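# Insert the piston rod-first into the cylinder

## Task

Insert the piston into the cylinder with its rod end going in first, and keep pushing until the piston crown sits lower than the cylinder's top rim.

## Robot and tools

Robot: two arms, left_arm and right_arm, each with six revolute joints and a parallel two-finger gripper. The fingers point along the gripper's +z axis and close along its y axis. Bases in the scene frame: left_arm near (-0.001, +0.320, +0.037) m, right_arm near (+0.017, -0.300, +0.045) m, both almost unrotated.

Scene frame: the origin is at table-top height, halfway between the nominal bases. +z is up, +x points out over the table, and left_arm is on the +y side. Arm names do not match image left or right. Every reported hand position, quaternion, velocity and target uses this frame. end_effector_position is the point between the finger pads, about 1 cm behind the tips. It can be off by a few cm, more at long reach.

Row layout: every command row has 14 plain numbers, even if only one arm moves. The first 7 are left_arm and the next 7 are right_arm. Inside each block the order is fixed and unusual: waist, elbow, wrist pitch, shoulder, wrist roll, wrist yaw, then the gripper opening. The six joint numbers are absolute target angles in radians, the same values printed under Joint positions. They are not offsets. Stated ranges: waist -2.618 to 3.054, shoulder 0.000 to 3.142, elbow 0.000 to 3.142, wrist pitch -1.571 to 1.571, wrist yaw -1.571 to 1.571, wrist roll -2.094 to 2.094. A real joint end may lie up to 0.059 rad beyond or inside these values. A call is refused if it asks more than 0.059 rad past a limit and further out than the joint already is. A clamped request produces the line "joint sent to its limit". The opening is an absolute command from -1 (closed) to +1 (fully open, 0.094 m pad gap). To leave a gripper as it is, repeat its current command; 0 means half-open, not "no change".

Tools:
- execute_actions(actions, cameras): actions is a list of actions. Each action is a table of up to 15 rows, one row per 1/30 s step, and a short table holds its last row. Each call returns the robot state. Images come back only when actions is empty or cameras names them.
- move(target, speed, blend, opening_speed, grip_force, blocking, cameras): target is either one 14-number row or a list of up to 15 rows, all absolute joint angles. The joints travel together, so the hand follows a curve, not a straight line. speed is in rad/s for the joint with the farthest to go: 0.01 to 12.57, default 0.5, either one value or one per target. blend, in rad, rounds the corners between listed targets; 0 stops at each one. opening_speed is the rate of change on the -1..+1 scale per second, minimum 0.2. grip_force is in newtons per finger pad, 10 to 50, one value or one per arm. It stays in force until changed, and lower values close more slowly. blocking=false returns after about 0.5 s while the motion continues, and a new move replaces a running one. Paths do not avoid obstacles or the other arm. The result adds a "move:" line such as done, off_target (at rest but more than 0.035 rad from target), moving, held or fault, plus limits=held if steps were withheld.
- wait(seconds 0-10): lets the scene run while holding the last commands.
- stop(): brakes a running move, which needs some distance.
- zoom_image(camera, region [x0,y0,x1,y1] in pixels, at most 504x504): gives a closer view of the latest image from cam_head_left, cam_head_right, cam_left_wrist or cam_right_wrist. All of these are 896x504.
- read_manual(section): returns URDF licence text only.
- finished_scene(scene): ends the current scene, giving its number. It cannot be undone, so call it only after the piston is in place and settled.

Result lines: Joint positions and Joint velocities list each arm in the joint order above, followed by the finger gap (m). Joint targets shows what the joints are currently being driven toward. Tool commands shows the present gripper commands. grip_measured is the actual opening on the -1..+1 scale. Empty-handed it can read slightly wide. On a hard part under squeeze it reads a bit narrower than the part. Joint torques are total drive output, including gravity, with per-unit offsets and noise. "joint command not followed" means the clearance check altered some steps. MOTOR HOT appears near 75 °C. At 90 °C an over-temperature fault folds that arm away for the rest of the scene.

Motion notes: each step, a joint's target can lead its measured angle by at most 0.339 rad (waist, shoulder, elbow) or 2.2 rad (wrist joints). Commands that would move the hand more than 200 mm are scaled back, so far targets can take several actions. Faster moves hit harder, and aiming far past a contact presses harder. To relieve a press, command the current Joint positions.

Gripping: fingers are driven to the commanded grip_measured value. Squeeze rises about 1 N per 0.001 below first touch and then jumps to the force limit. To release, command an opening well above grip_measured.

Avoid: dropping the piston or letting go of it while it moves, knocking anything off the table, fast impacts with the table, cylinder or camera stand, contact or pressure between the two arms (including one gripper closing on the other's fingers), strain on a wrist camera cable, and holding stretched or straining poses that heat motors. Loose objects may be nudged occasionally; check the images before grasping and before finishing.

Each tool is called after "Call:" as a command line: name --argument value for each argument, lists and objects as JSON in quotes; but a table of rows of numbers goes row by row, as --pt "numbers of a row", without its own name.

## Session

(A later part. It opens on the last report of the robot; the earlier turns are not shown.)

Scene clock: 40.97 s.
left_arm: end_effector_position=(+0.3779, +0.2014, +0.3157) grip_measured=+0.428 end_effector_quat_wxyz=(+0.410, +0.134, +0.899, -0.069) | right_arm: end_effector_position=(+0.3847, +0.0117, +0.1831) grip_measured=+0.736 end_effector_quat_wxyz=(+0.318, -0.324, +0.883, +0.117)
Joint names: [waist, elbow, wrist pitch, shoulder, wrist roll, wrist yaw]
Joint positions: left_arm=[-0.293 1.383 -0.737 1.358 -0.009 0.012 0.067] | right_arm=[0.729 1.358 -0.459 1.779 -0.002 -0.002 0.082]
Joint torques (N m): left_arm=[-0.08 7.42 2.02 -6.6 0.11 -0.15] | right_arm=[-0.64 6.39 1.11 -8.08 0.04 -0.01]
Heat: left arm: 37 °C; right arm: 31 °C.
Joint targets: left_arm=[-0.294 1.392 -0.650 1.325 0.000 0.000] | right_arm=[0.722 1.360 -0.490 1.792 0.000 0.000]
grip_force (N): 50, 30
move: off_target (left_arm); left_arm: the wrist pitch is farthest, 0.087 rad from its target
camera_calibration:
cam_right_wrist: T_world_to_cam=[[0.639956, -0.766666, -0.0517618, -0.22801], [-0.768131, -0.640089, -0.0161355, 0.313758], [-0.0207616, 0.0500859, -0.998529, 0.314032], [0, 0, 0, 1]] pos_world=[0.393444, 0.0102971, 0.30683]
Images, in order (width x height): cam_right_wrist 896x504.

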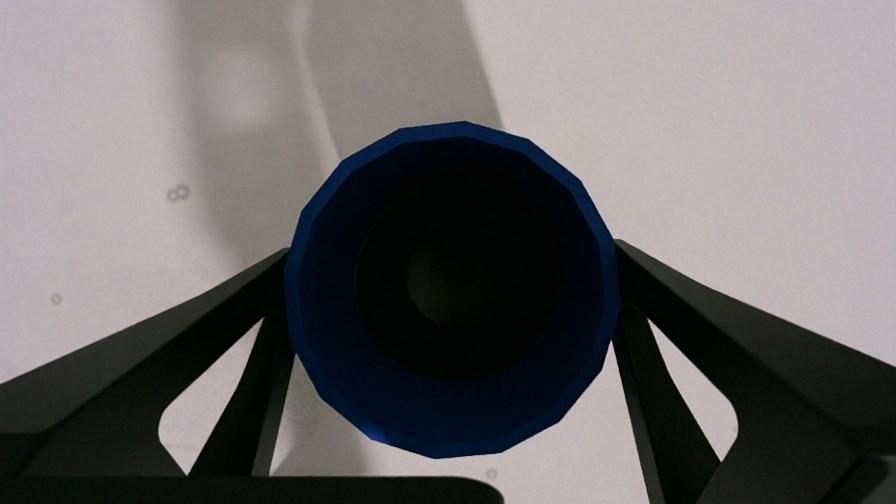

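Call:
move --pt "-0.294 1.392 -0.65 1.325 0.0 0.0 0.3 0.724 1.360 -0.475 1.79 0.0 0.0 1.0" --pt "-0.294 1.392 -0.65 1.325 0.0 0.0 0.3 0.724 1.46 -0.835 1.45 0.0 0.0 1.0" --pt "-0.674 2.50 -1.382 2.07 0.0 0.0 0.3 0.197 0.245 1.232 1.307 0.0 -0.85 1.0" --speed '[0.3, 0.5, 0.9]' --blend '[0, 0.08, 0]' --grip_force '[50, 40]' --cameras '["all"]'

Call:
zoom_image --camera "cam_right_wrist" --region '[300, 0, 560, 320]'

Call:
zoom_image --camera "cam_head_left" --region '[315, 160, 415, 260]'

Scene clock: 49.80 s.
left_arm: end_effector_position=(+0.3720, +0.0179, +0.3206) grip_measured=+0.428 end_effector_quat_wxyz=(+0.251, +0.318, +0.909, -0.094) | right_arm: end_effector_position=(+0.3041, -0.1123, +0.2606) grip_measured=+0.998 end_effector_quat_wxyz=(+0.664, -0.358, +0.570, +0.326)
Joint names: [waist, elbow, wrist pitch, shoulder, wrist roll, wrist yaw]
Joint positions: left_arm=[-0.673 2.455 -1.414 2.069 -0.009 0.007 0.067] | right_arm=[0.203 0.257 1.21 1.325 0.001 -0.838 0.094]
Joint torques (N m): left_arm=[-0.08 8.96 1.15 -9.11 0.09 -0.1] | right_arm=[-0.64 3.92 1.89 -4.96 0.01 -0.09]
Heat: left arm: 38 °C; right arm: 31 °C.
Joint targets: left_arm=[-0.674 2.500 -1.382 2.070 0.000 0.000] | right_arm=[0.197 0.245 1.232 1.307 0.000 -0.850]
grip_force (N): 50, 40
move: off_target (left_arm); left_arm: the elbow is farthest, 0.045 rad from its target
camera_calibration:
cam_left_wrist: T_world_to_cam=[[-0.647757, -0.76003, -0.0525887, 0.272855], [-0.759186, 0.638191, 0.127861, 0.23601], [-0.0636169, 0.122748, -0.990397, 0.459948], [0, 0, 0, 1]] pos_world=[0.385179, 0.000300914, 0.439703]
cam_right_wrist: T_world_to_cam=[[0.863785, -0.499317, 0.0675173, -0.336478], [-0.226629, -0.504693, -0.833021, 0.237109], [0.450017, 0.70425, -0.549105, 0.209056], [0, 0, 0, 1]] pos_world=[0.250301, -0.195569, 0.335028]

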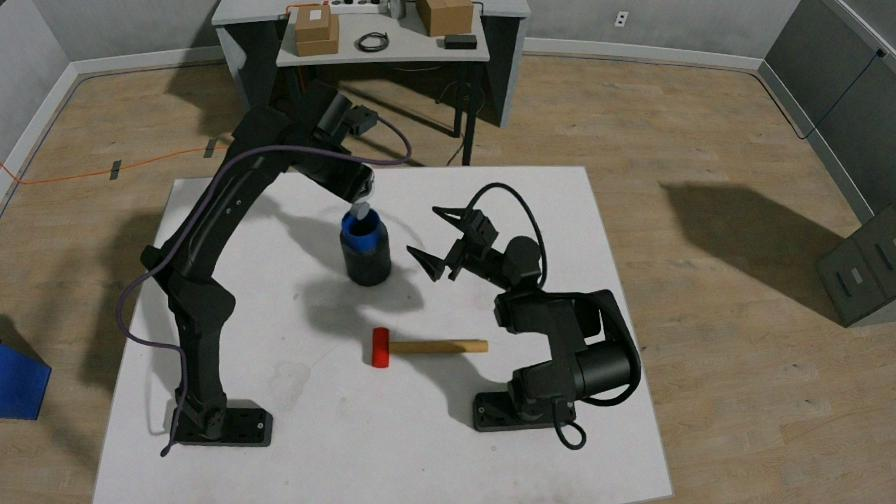

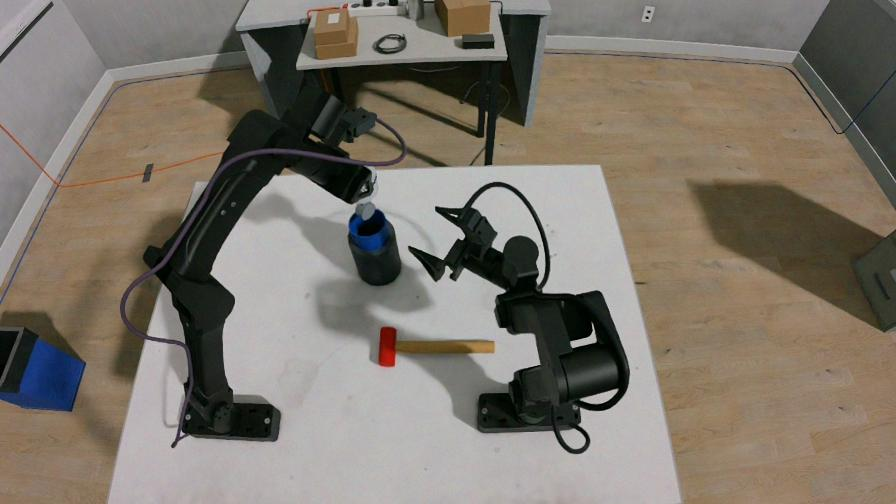

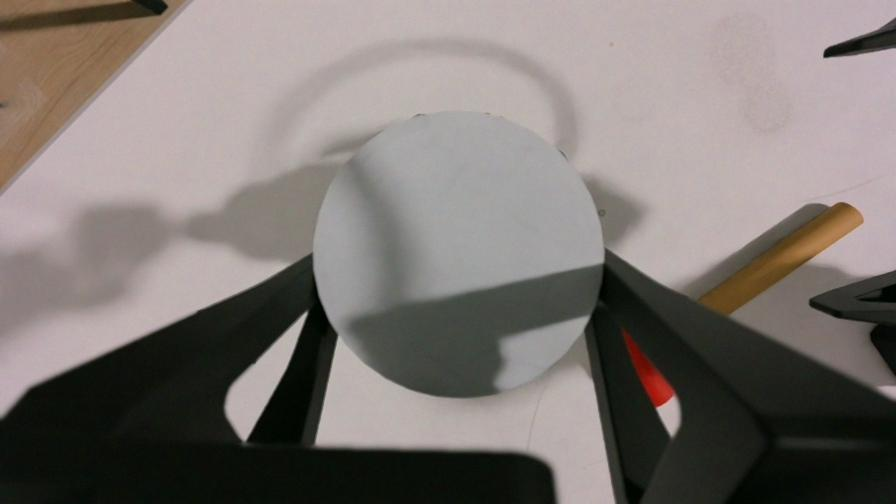

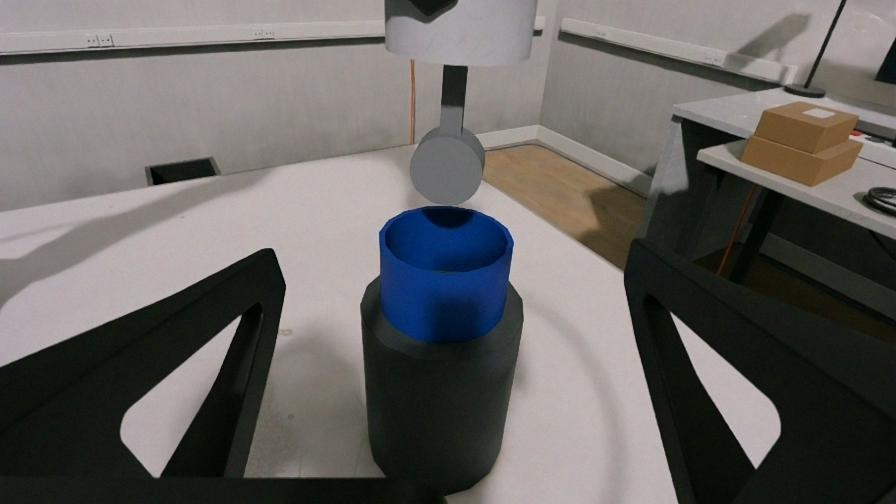

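Scaled by 1.575 from the camera's 896x504 image, which has a finer 1280x720 frame.

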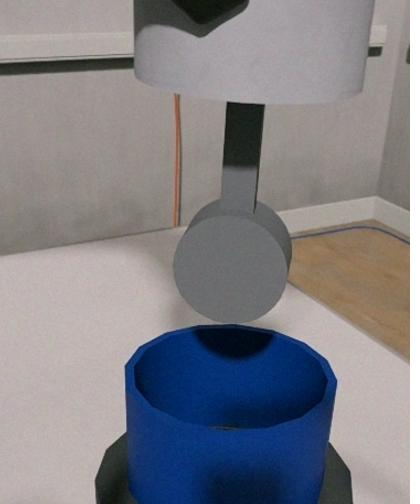

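Scaled by 5.040 from the camera's 896x504 image, which has a finer 1280x720 frame.

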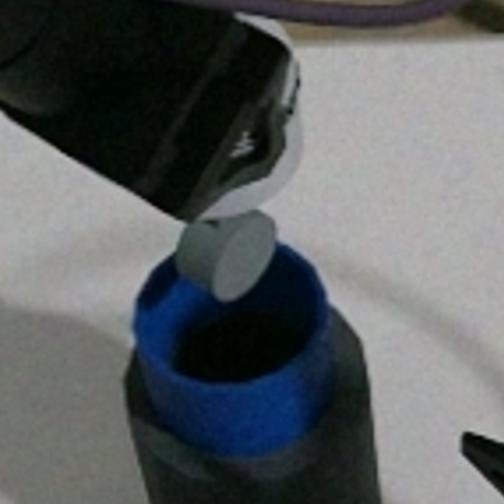

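Call:
move --target '[-0.667, 1.787, -0.869, 1.824, 0.0, 0.0, 0.3, 0.197, 0.245, 1.232, 1.307, 0.0, -0.85, 1.0]' --speed 0.4 --cameras '["cam_right_wrist", "cam_head_left", "cam_head_right"]'

Call:
zoom_image --camera "cam_right_wrist" --region '[350, 90, 550, 290]'

Call:
zoom_image --camera "cam_head_left" --region '[335, 205, 391, 261]'

Call:
zoom_image --camera "cam_head_right" --region '[342, 205, 398, 261]'

Scene clock: 56.30 s.
left_arm: end_effector_position=(+0.3711, +0.0186, +0.2188) grip_measured=+0.428 end_effector_quat_wxyz=(+0.240, +0.319, +0.913, -0.090) | right_arm: end_effector_position=(+0.3040, -0.1123, +0.2606) grip_measured=+0.998 end_effector_quat_wxyz=(+0.664, -0.358, +0.570, +0.326)
Joint names: [waist, elbow, wrist pitch, shoulder, wrist roll, wrist yaw]
Joint positions: left_arm=[-0.673 1.779 -0.936 1.896 -0.009 0.007 0.067] | right_arm=[0.203 0.257 1.21 1.325 0.001 -0.838 0.094]
Joint torques (N m): left_arm=[0.55 7.09 1.43 -14.3 0.1 -0.1] | right_arm=[-0.61 3.96 1.92 -4.92 -0.02 -0.08]
Heat: left arm: 37 °C; right arm: 32 °C.
Joint targets: left_arm=[-0.667 1.787 -0.869 1.824 0.000 0.000] | right_arm=[0.197 0.245 1.232 1.307 0.000 -0.850]
grip_force (N): 50, 40
move: off_target (left_arm); left_arm: the shoulder is farthest, 0.072 rad from its target
camera_calibration:
cam_right_wrist: T_world_to_cam=[[0.863746, -0.499348, 0.0677873, -0.336571], [-0.226361, -0.504645, -0.833123, 0.237168], [0.450227, 0.704262, -0.548917, 0.208998], [0, 0, 0, 1]] pos_world=[0.2503, -0.19557, 0.335128]
Images, in order (width x height): cam_head_left 896x504, cam_head_right 896x504, cam_right_wrist 896x504.

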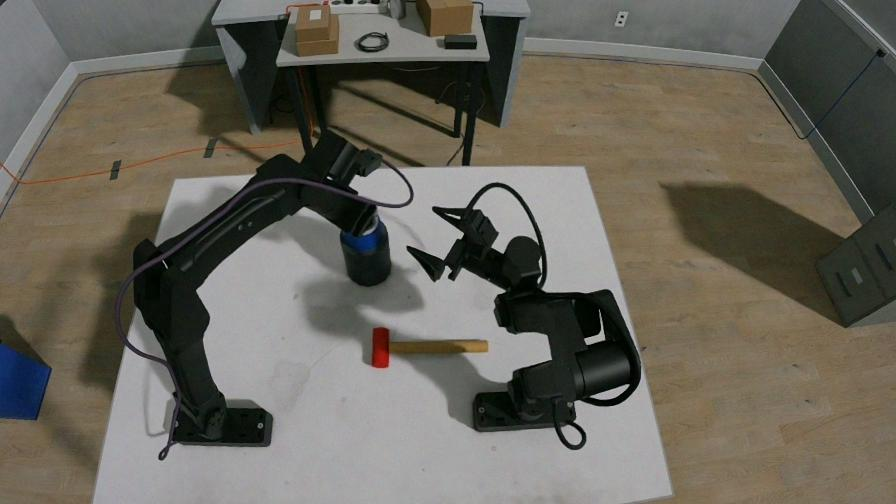

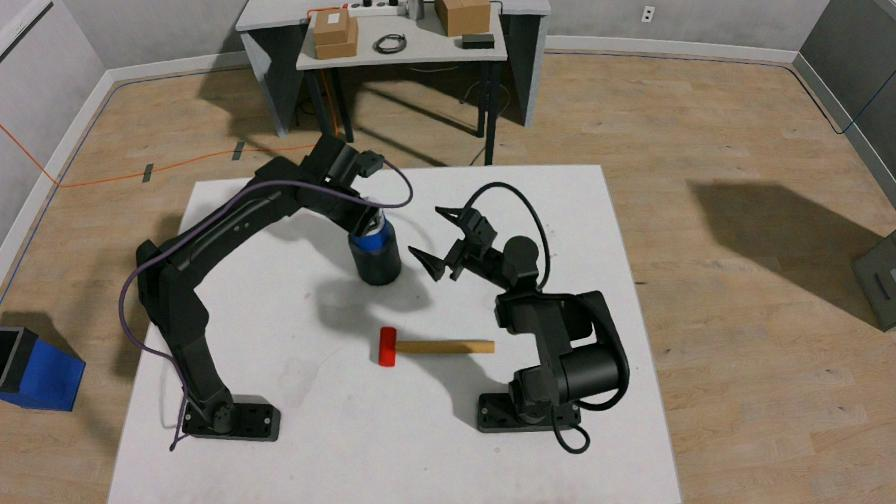

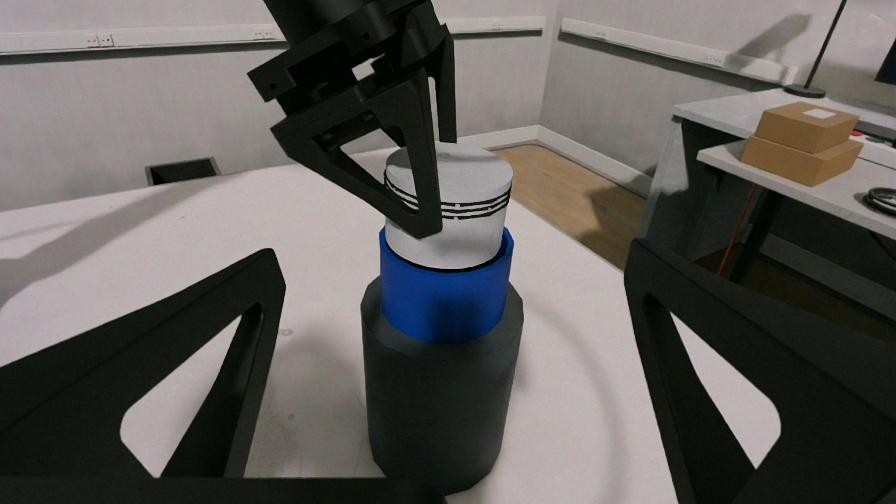

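Scaled by 2.520 from the camera's 896x504 image, which has a finer 1280x720 frame.

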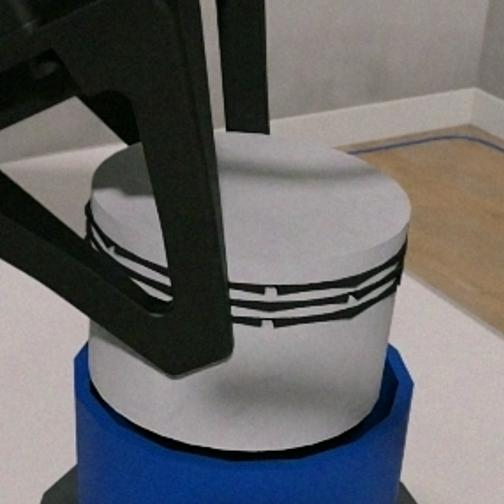

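Scaled by 9.000 from the camera's 896x504 image, which has a finer 1280x720 frame.

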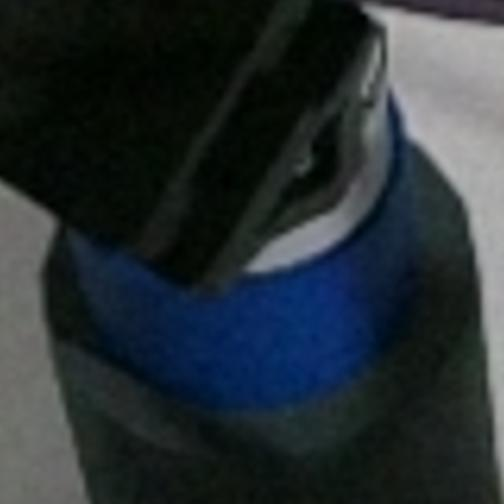

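Scaled by 9.000 from the camera's 896x504 image, which has a finer 1280x720 frame.

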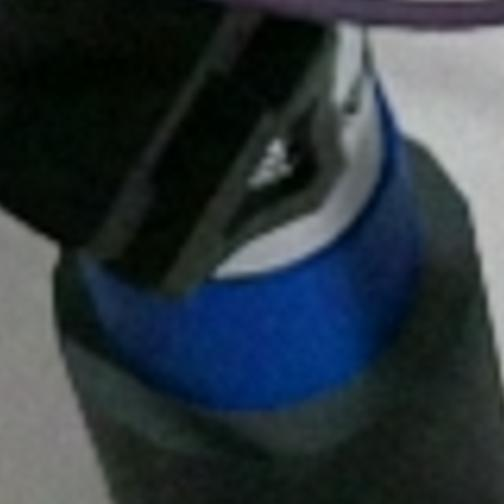

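Call:
move --target '[-0.667, 1.711, -0.793, 1.823, 0.0, 0.0, 0.3, 0.197, 0.245, 1.232, 1.307, 0.0, -0.85, 1.0]' --speed 0.12 --cameras '["cam_right_wrist"]'

Call:
zoom_image --camera "cam_right_wrist" --region '[350, 110, 550, 310]'

Scene clock: 59.53 s.
left_arm: end_effector_position=(+0.3749, +0.0155, +0.2140) grip_measured=+0.427 end_effector_quat_wxyz=(+0.259, +0.317, +0.907, -0.096) | right_arm: end_effector_position=(+0.3040, -0.1123, +0.2606) grip_measured=+0.998 end_effector_quat_wxyz=(+0.664, -0.358, +0.570, +0.326)
Joint names: [waist, elbow, wrist pitch, shoulder, wrist roll, wrist yaw]
Joint positions: left_arm=[-0.673 1.712 -0.848 1.876 -0.009 0.007 0.067] | right_arm=[0.203 0.257 1.21 1.325 0.001 -0.838 0.094]
Joint torques (N m): left_arm=[0.57 6.52 1.38 -12.71 0.1 -0.1] | right_arm=[-0.49 4.04 1.92 -4.92 0.01 -0.08]
Heat: left arm: 37 °C; right arm: 32 °C.
Joint targets: left_arm=[-0.667 1.711 -0.793 1.823 0.000 0.000] | right_arm=[0.197 0.245 1.232 1.307 0.000 -0.850]
grip_force (N): 50, 40
move: off_target (left_arm); left_arm: the wrist pitch is farthest, 0.055 rad from its target
camera_calibration:
cam_right_wrist: T_world_to_cam=[[0.863746, -0.499348, 0.0677873, -0.336571], [-0.226361, -0.504645, -0.833123, 0.237168], [0.450227, 0.704262, -0.548917, 0.208998], [0, 0, 0, 1]] pos_world=[0.2503, -0.19557, 0.335128]
Images, in order (width x height): cam_right_wrist 896x504.

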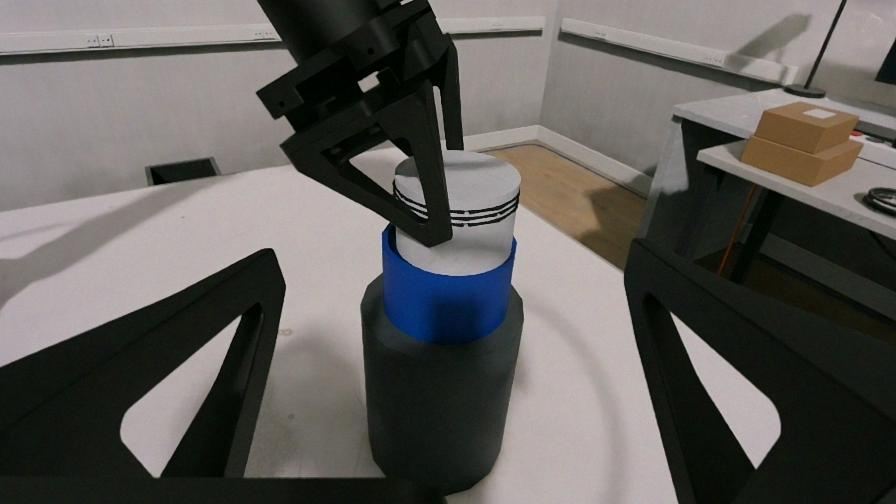

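Scaled by 2.520 from the camera's 896x504 image, which has a finer 1280x720 frame.

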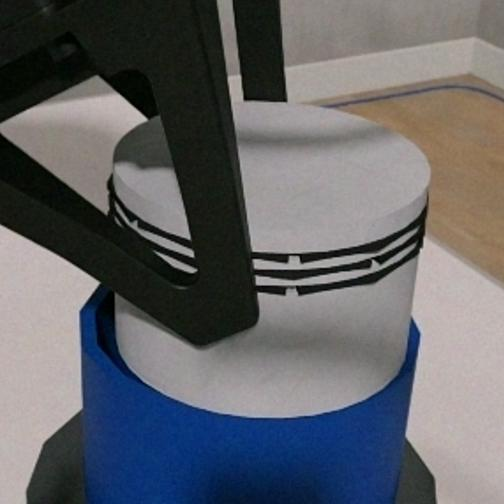

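Call:
move --target '[-0.667, 1.702, -0.835, 1.899, 0.0, 0.0, 0.3, 0.197, 0.245, 1.232, 1.307, 0.0, -0.85, 1.0]' --speed 0.1 --cameras '["cam_right_wrist"]'

Call:
zoom_image --camera "cam_right_wrist" --region '[350, 110, 550, 310]'

Scene clock: 62.03 s.
left_arm: end_effector_position=(+0.3747, +0.0157, +0.2130) grip_measured=+0.427 end_effector_quat_wxyz=(+0.258, +0.317, +0.908, -0.096) | right_arm: end_effector_position=(+0.3040, -0.1123, +0.2606) grip_measured=+0.998 end_effector_quat_wxyz=(+0.664, -0.358, +0.570, +0.326)
Joint names: [waist, elbow, wrist pitch, shoulder, wrist roll, wrist yaw]
Joint positions: left_arm=[-0.673 1.711 -0.848 1.877 -0.009 0.007 0.067] | right_arm=[0.203 0.257 1.21 1.325 0.001 -0.838 0.094]
Joint torques (N m): left_arm=[0.55 5.97 0.99 -7.19 0.1 -0.1] | right_arm=[-0.55 3.92 1.92 -4.97 0.01 -0.07]
Heat: left arm: 37 °C; right arm: 32 °C.
Joint targets: left_arm=[-0.667 1.702 -0.835 1.899 0.000 0.000] | right_arm=[0.197 0.245 1.232 1.307 0.000 -0.850]
grip_force (N): 50, 40
move: done
camera_calibration:
cam_right_wrist: T_world_to_cam=[[0.863746, -0.499348, 0.0677873, -0.336571], [-0.226361, -0.504645, -0.833123, 0.237168], [0.450227, 0.704262, -0.548917, 0.208998], [0, 0, 0, 1]] pos_world=[0.2503, -0.19557, 0.335128]
Images, in order (width x height): cam_right_wrist 896x504.

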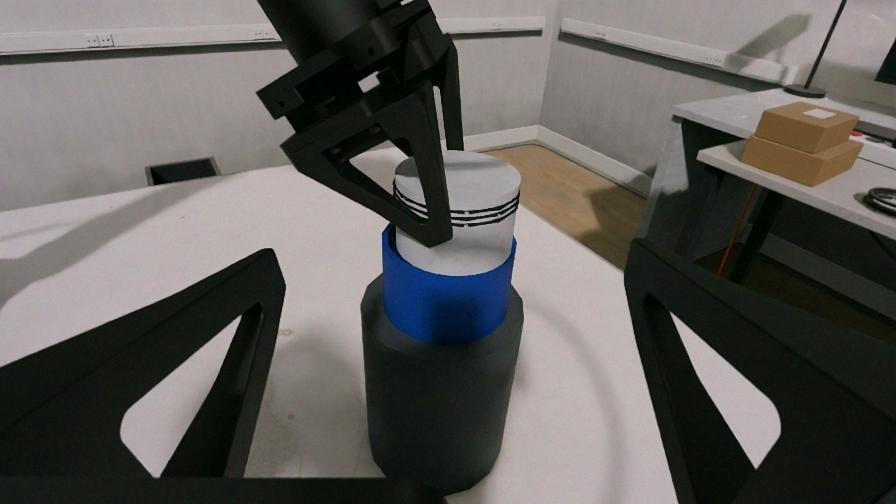

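Scaled by 2.520 from the camera's 896x504 image, which has a finer 1280x720 frame.

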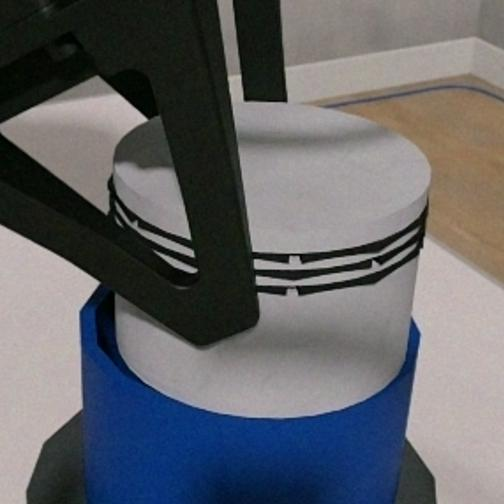

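Call:
move --target '[-0.667, 1.784, -0.856, 1.877, 0.0, 0.0, 0.3, 0.197, 0.245, 1.232, 1.307, 0.0, -0.85, 1.0]' --speed 0.15 --cameras '["cam_right_wrist", "cam_head_left", "cam_head_right"]'

Call:
zoom_image --camera "cam_right_wrist" --region '[350, 100, 550, 300]'

Call:
zoom_image --camera "cam_head_right" --region '[342, 205, 398, 261]'

Call:
zoom_image --camera "cam_head_left" --region '[335, 205, 391, 261]'

Scene clock: 65.43 s.
left_arm: end_effector_position=(+0.3714, +0.0183, +0.2165) grip_measured=+0.427 end_effector_quat_wxyz=(+0.250, +0.318, +0.910, -0.093) | right_arm: end_effector_position=(+0.3040, -0.1123, +0.2606) grip_measured=+0.998 end_effector_quat_wxyz=(+0.664, -0.358, +0.570, +0.326)
Joint names: [waist, elbow, wrist pitch, shoulder, wrist roll, wrist yaw]
Joint positions: left_arm=[-0.673 1.734 -0.888 1.877 -0.009 0.007 0.067] | right_arm=[0.203 0.257 1.21 1.325 0.001 -0.838 0.094]
Joint torques (N m): left_arm=[0.57 10.55 1.14 -8.69 0.1 -0.1] | right_arm=[-0.59 3.97 1.92 -4.98 0 -0.08]
Heat: left arm: 37 °C; right arm: 32 °C.
Joint targets: left_arm=[-0.667 1.784 -0.856 1.877 0.000 0.000] | right_arm=[0.197 0.245 1.232 1.307 0.000 -0.850]
grip_force (N): 50, 40
move: off_target (left_arm); left_arm: the elbow is farthest, 0.050 rad from its target
camera_calibration:
cam_right_wrist: T_world_to_cam=[[0.863746, -0.499348, 0.0677873, -0.336571], [-0.226361, -0.504645, -0.833123, 0.237168], [0.450227, 0.704262, -0.548917, 0.208998], [0, 0, 0, 1]] pos_world=[0.2503, -0.19557, 0.335128]
Images, in order (width x height): cam_head_left 896x504, cam_head_right 896x504, cam_right_wrist 896x504.

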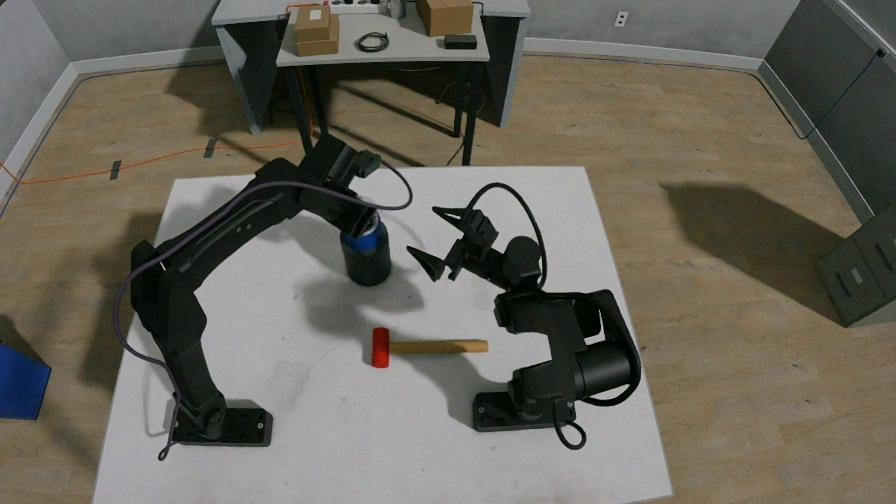

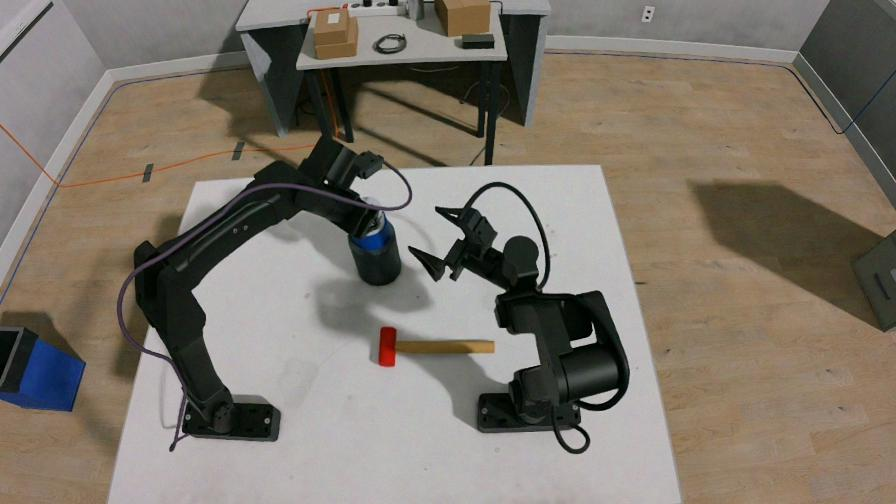

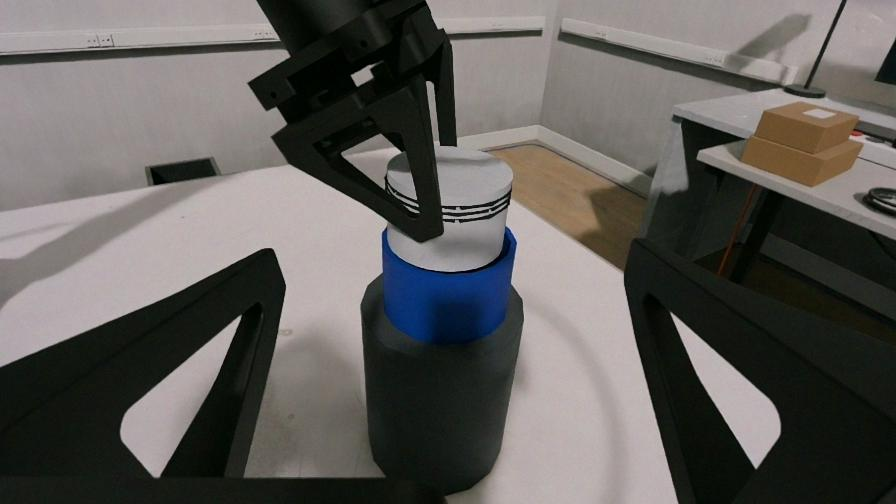

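Scaled by 2.520 from the camera's 896x504 image, which has a finer 1280x720 frame.

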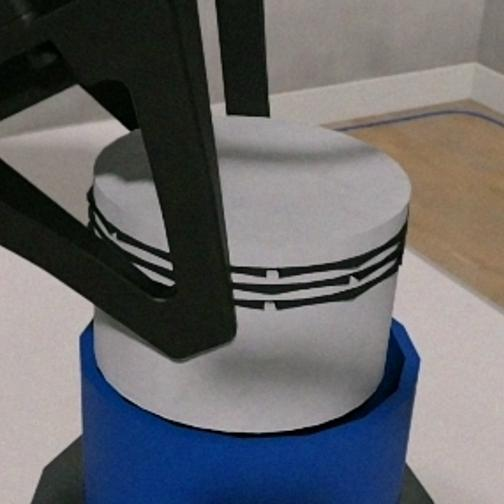

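Scaled by 9.000 from the camera's 896x504 image, which has a finer 1280x720 frame.

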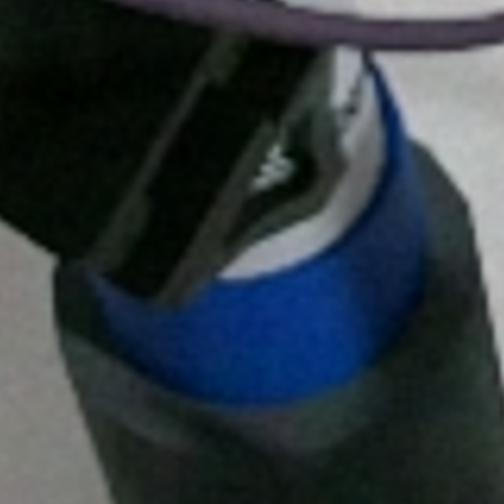

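Scaled by 9.000 from the camera's 896x504 image, which has a finer 1280x720 frame.

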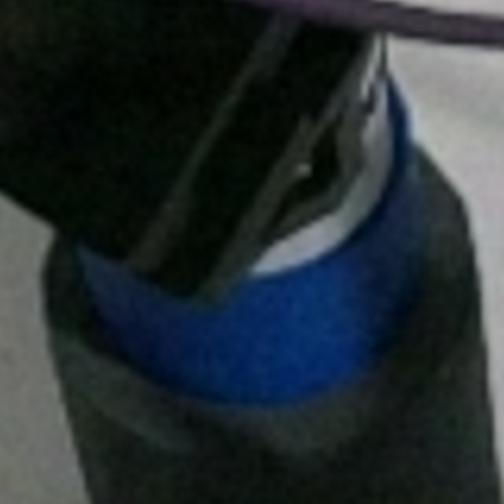

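Call:
move --pt "-0.667 1.716 -0.80 1.877 0.0 0.0 0.3 0.197 0.245 1.232 1.307 0.0 -0.85 1.0" --speed 0.12 --cameras '["cam_right_wrist"]'

Call:
zoom_image --camera "cam_right_wrist" --region '[350, 110, 550, 310]'

Scene clock: 68.00 s.
left_arm: end_effector_position=(+0.3735, +0.0167, +0.2139) grip_measured=+0.427 end_effector_quat_wxyz=(+0.255, +0.317, +0.909, -0.095) | right_arm: end_effector_position=(+0.3040, -0.1123, +0.2606) grip_measured=+0.998 end_effector_quat_wxyz=(+0.664, -0.358, +0.570, +0.326)
Joint names: [waist, elbow, wrist pitch, shoulder, wrist roll, wrist yaw]
Joint positions: left_arm=[-0.673 1.718 -0.861 1.877 -0.009 0.007 0.067] | right_arm=[0.203 0.257 1.21 1.325 0.001 -0.838 0.094]
Joint torques (N m): left_arm=[0.55 6.48 1.44 -8.69 0.09 -0.1] | right_arm=[-0.5 3.95 1.95 -4.94 -0.03 -0.08]
Heat: left arm: 36 °C; right arm: 32 °C.
Joint targets: left_arm=[-0.667 1.716 -0.800 1.877 0.000 0.000] | right_arm=[0.197 0.245 1.232 1.307 0.000 -0.850]
grip_force (N): 50, 40
move: off_target (left_arm); left_arm: the wrist pitch is farthest, 0.061 rad from its target
camera_calibration:
cam_right_wrist: T_world_to_cam=[[0.863746, -0.499348, 0.0677873, -0.336571], [-0.226361, -0.504645, -0.833123, 0.237168], [0.450227, 0.704262, -0.548917, 0.208998], [0, 0, 0, 1]] pos_world=[0.2503, -0.19557, 0.335128]
Images, in order (width x height): cam_right_wrist 896x504.

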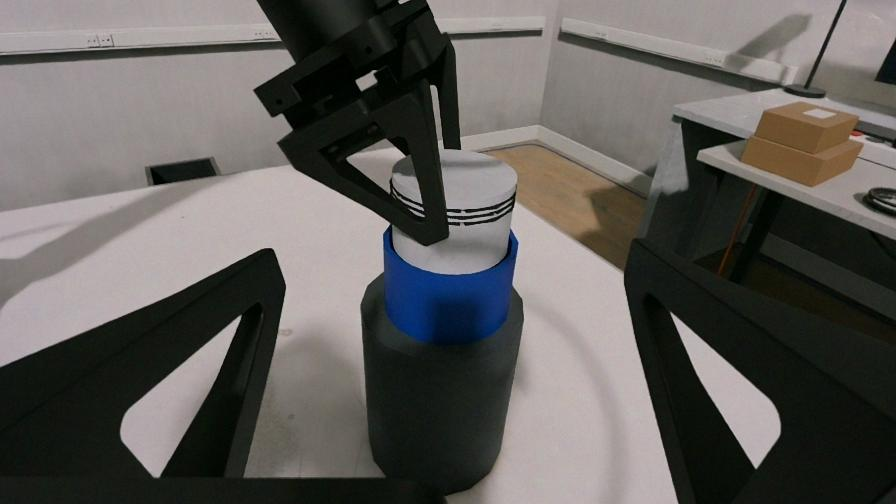

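Scaled by 2.520 from the camera's 896x504 image, which has a finer 1280x720 frame.

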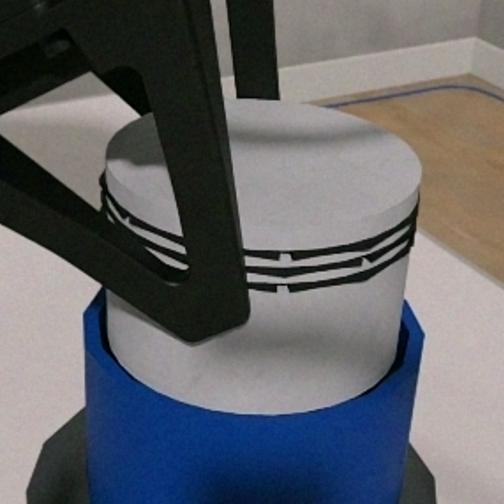

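Call:
move --pt "-0.667 1.664 -0.753 1.877 0.0 0.0 0.3 0.197 0.245 1.232 1.307 0.0 -0.85 1.0" --speed 0.12 --cameras '["cam_right_wrist"]'

Call:
zoom_image --camera "cam_right_wrist" --region '[350, 130, 550, 330]'

Scene clock: 69.53 s.
left_arm: end_effector_position=(+0.3818, +0.0099, +0.2118) grip_measured=+0.427 end_effector_quat_wxyz=(+0.276, +0.315, +0.902, -0.102) | right_arm: end_effector_position=(+0.3040, -0.1123, +0.2606) grip_measured=+0.998 end_effector_quat_wxyz=(+0.664, -0.358, +0.570, +0.326)
Joint names: [waist, elbow, wrist pitch, shoulder, wrist roll, wrist yaw]
Joint positions: left_arm=[-0.673 1.683 -0.779 1.877 -0.009 0.007 0.067] | right_arm=[0.203 0.257 1.21 1.325 0.001 -0.838 0.094]
Joint torques (N m): left_arm=[0.55 5.29 1.17 -8.77 0.1 -0.1] | right_arm=[-0.47 3.95 1.9 -4.92 0.01 -0.07]
Heat: left arm: 36 °C; right arm: 32 °C.
Joint targets: left_arm=[-0.667 1.664 -0.753 1.877 0.000 0.000] | right_arm=[0.197 0.245 1.232 1.307 0.000 -0.850]
grip_force (N): 50, 40
move: done
camera_calibration:
cam_right_wrist: T_world_to_cam=[[0.863746, -0.499348, 0.0677873, -0.336571], [-0.226361, -0.504645, -0.833123, 0.237168], [0.450227, 0.704262, -0.548917, 0.208998], [0, 0, 0, 1]] pos_world=[0.2503, -0.19557, 0.335128]
Images, in order (width x height): cam_right_wrist 896x504.

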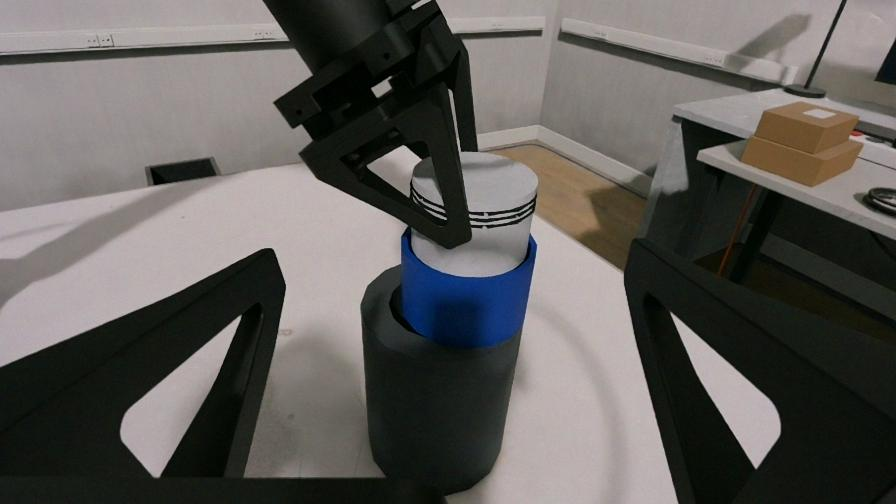

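Scaled by 2.520 from the camera's 896x504 image, which has a finer 1280x720 frame.

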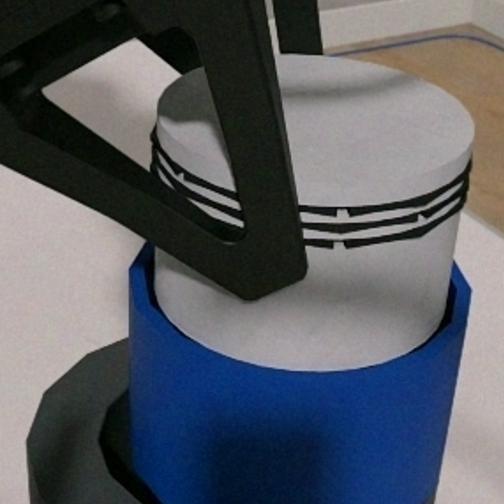

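Call:
move --pt "-0.667 1.766 -0.842 1.877 0.0 0.0 0.3 0.197 0.245 1.232 1.307 0.0 -0.85 1.0" --speed 0.15 --cameras '["cam_right_wrist", "cam_head_left", "cam_head_right"]'

Call:
zoom_image --camera "cam_right_wrist" --region '[350, 130, 550, 330]'

Call:
zoom_image --camera "cam_head_right" --region '[337, 200, 407, 270]'

Call:
zoom_image --camera "cam_head_left" --region '[330, 200, 400, 270]'

Scene clock: 76.53 s.
left_arm: end_effector_position=(+0.3737, +0.0165, +0.2145) grip_measured=+0.427 end_effector_quat_wxyz=(+0.255, +0.318, +0.908, -0.095) | right_arm: end_effector_position=(+0.3040, -0.1123, +0.2606) grip_measured=+0.998 end_effector_quat_wxyz=(+0.664, -0.358, +0.570, +0.326)
Joint names: [waist, elbow, wrist pitch, shoulder, wrist roll, wrist yaw]
Joint positions: left_arm=[-0.673 1.719 -0.861 1.877 -0.008 0.007 0.067] | right_arm=[0.203 0.257 1.21 1.325 0.001 -0.838 0.094]
Joint torques (N m): left_arm=[0.57 10.3 1.05 -8.72 0.09 -0.1] | right_arm=[-0.64 3.85 1.91 -4.96 0.01 -0.08]
Heat: left arm: 36 °C; right arm: 33 °C.
Joint targets: left_arm=[-0.667 1.766 -0.842 1.877 0.000 0.000] | right_arm=[0.197 0.245 1.232 1.307 0.000 -0.850]
grip_force (N): 50, 40
move: off_target (left_arm); left_arm: the elbow is farthest, 0.047 rad from its target
camera_calibration:
cam_right_wrist: T_world_to_cam=[[0.863746, -0.499348, 0.0677873, -0.336571], [-0.226361, -0.504645, -0.833123, 0.237168], [0.450227, 0.704262, -0.548917, 0.208998], [0, 0, 0, 1]] pos_world=[0.2503, -0.19557, 0.335128]
Images, in order (width x height): cam_head_left 896x504, cam_head_right 896x504, cam_right_wrist 896x504.

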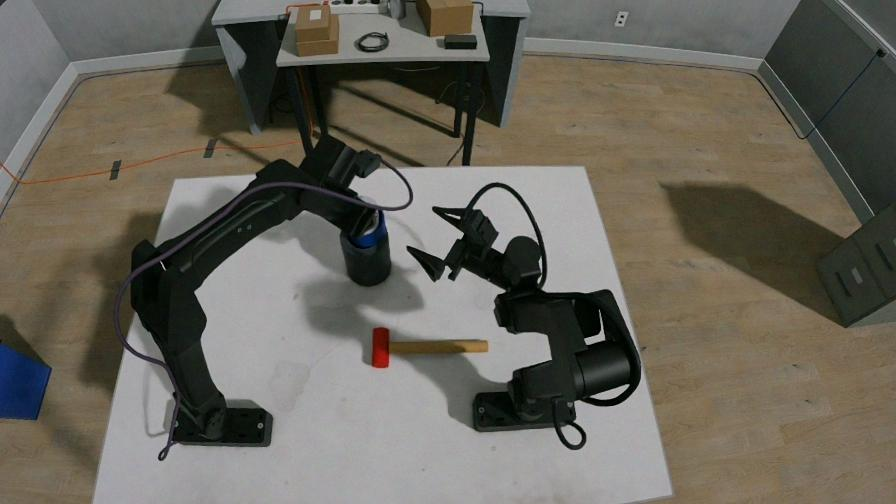

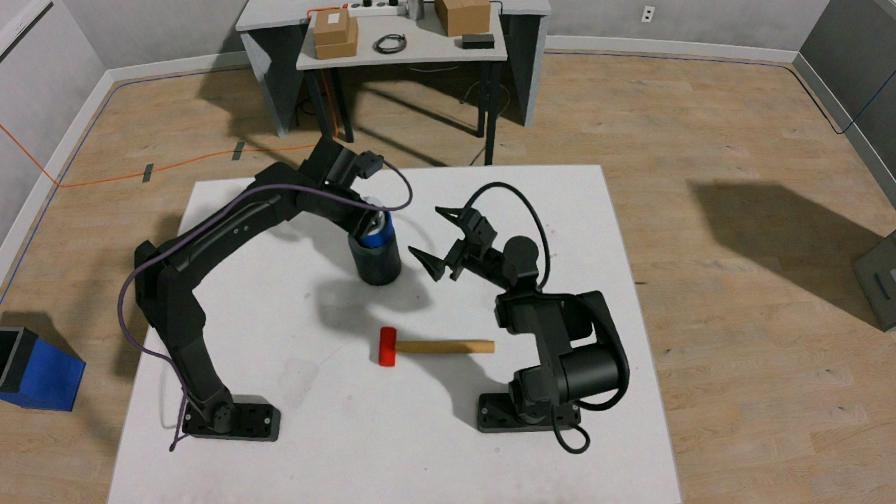

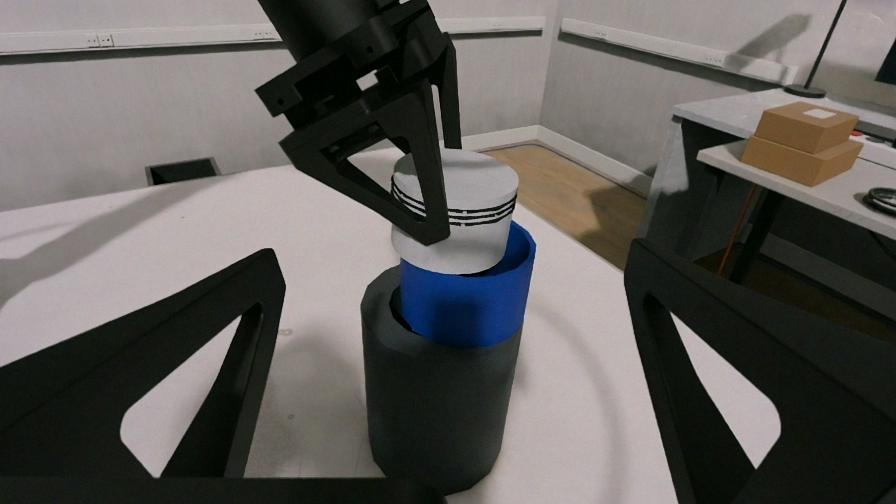

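Scaled by 2.520 from the camera's 896x504 image, which has a finer 1280x720 frame.

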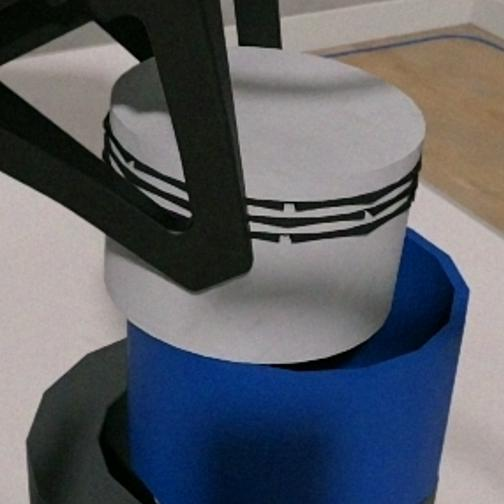

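Scaled by 7.200 from the camera's 896x504 image, which has a finer 1280x720 frame.

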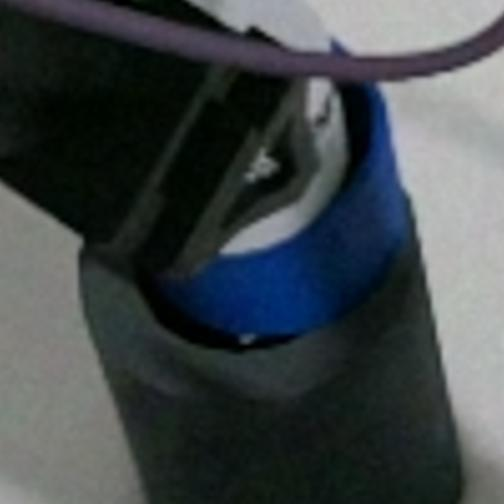

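Scaled by 7.200 from the camera's 896x504 image, which has a finer 1280x720 frame.

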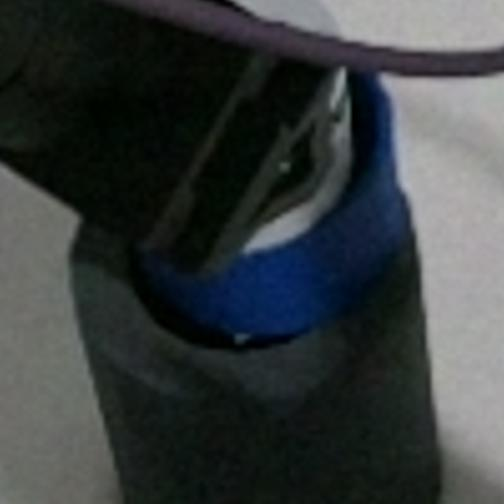

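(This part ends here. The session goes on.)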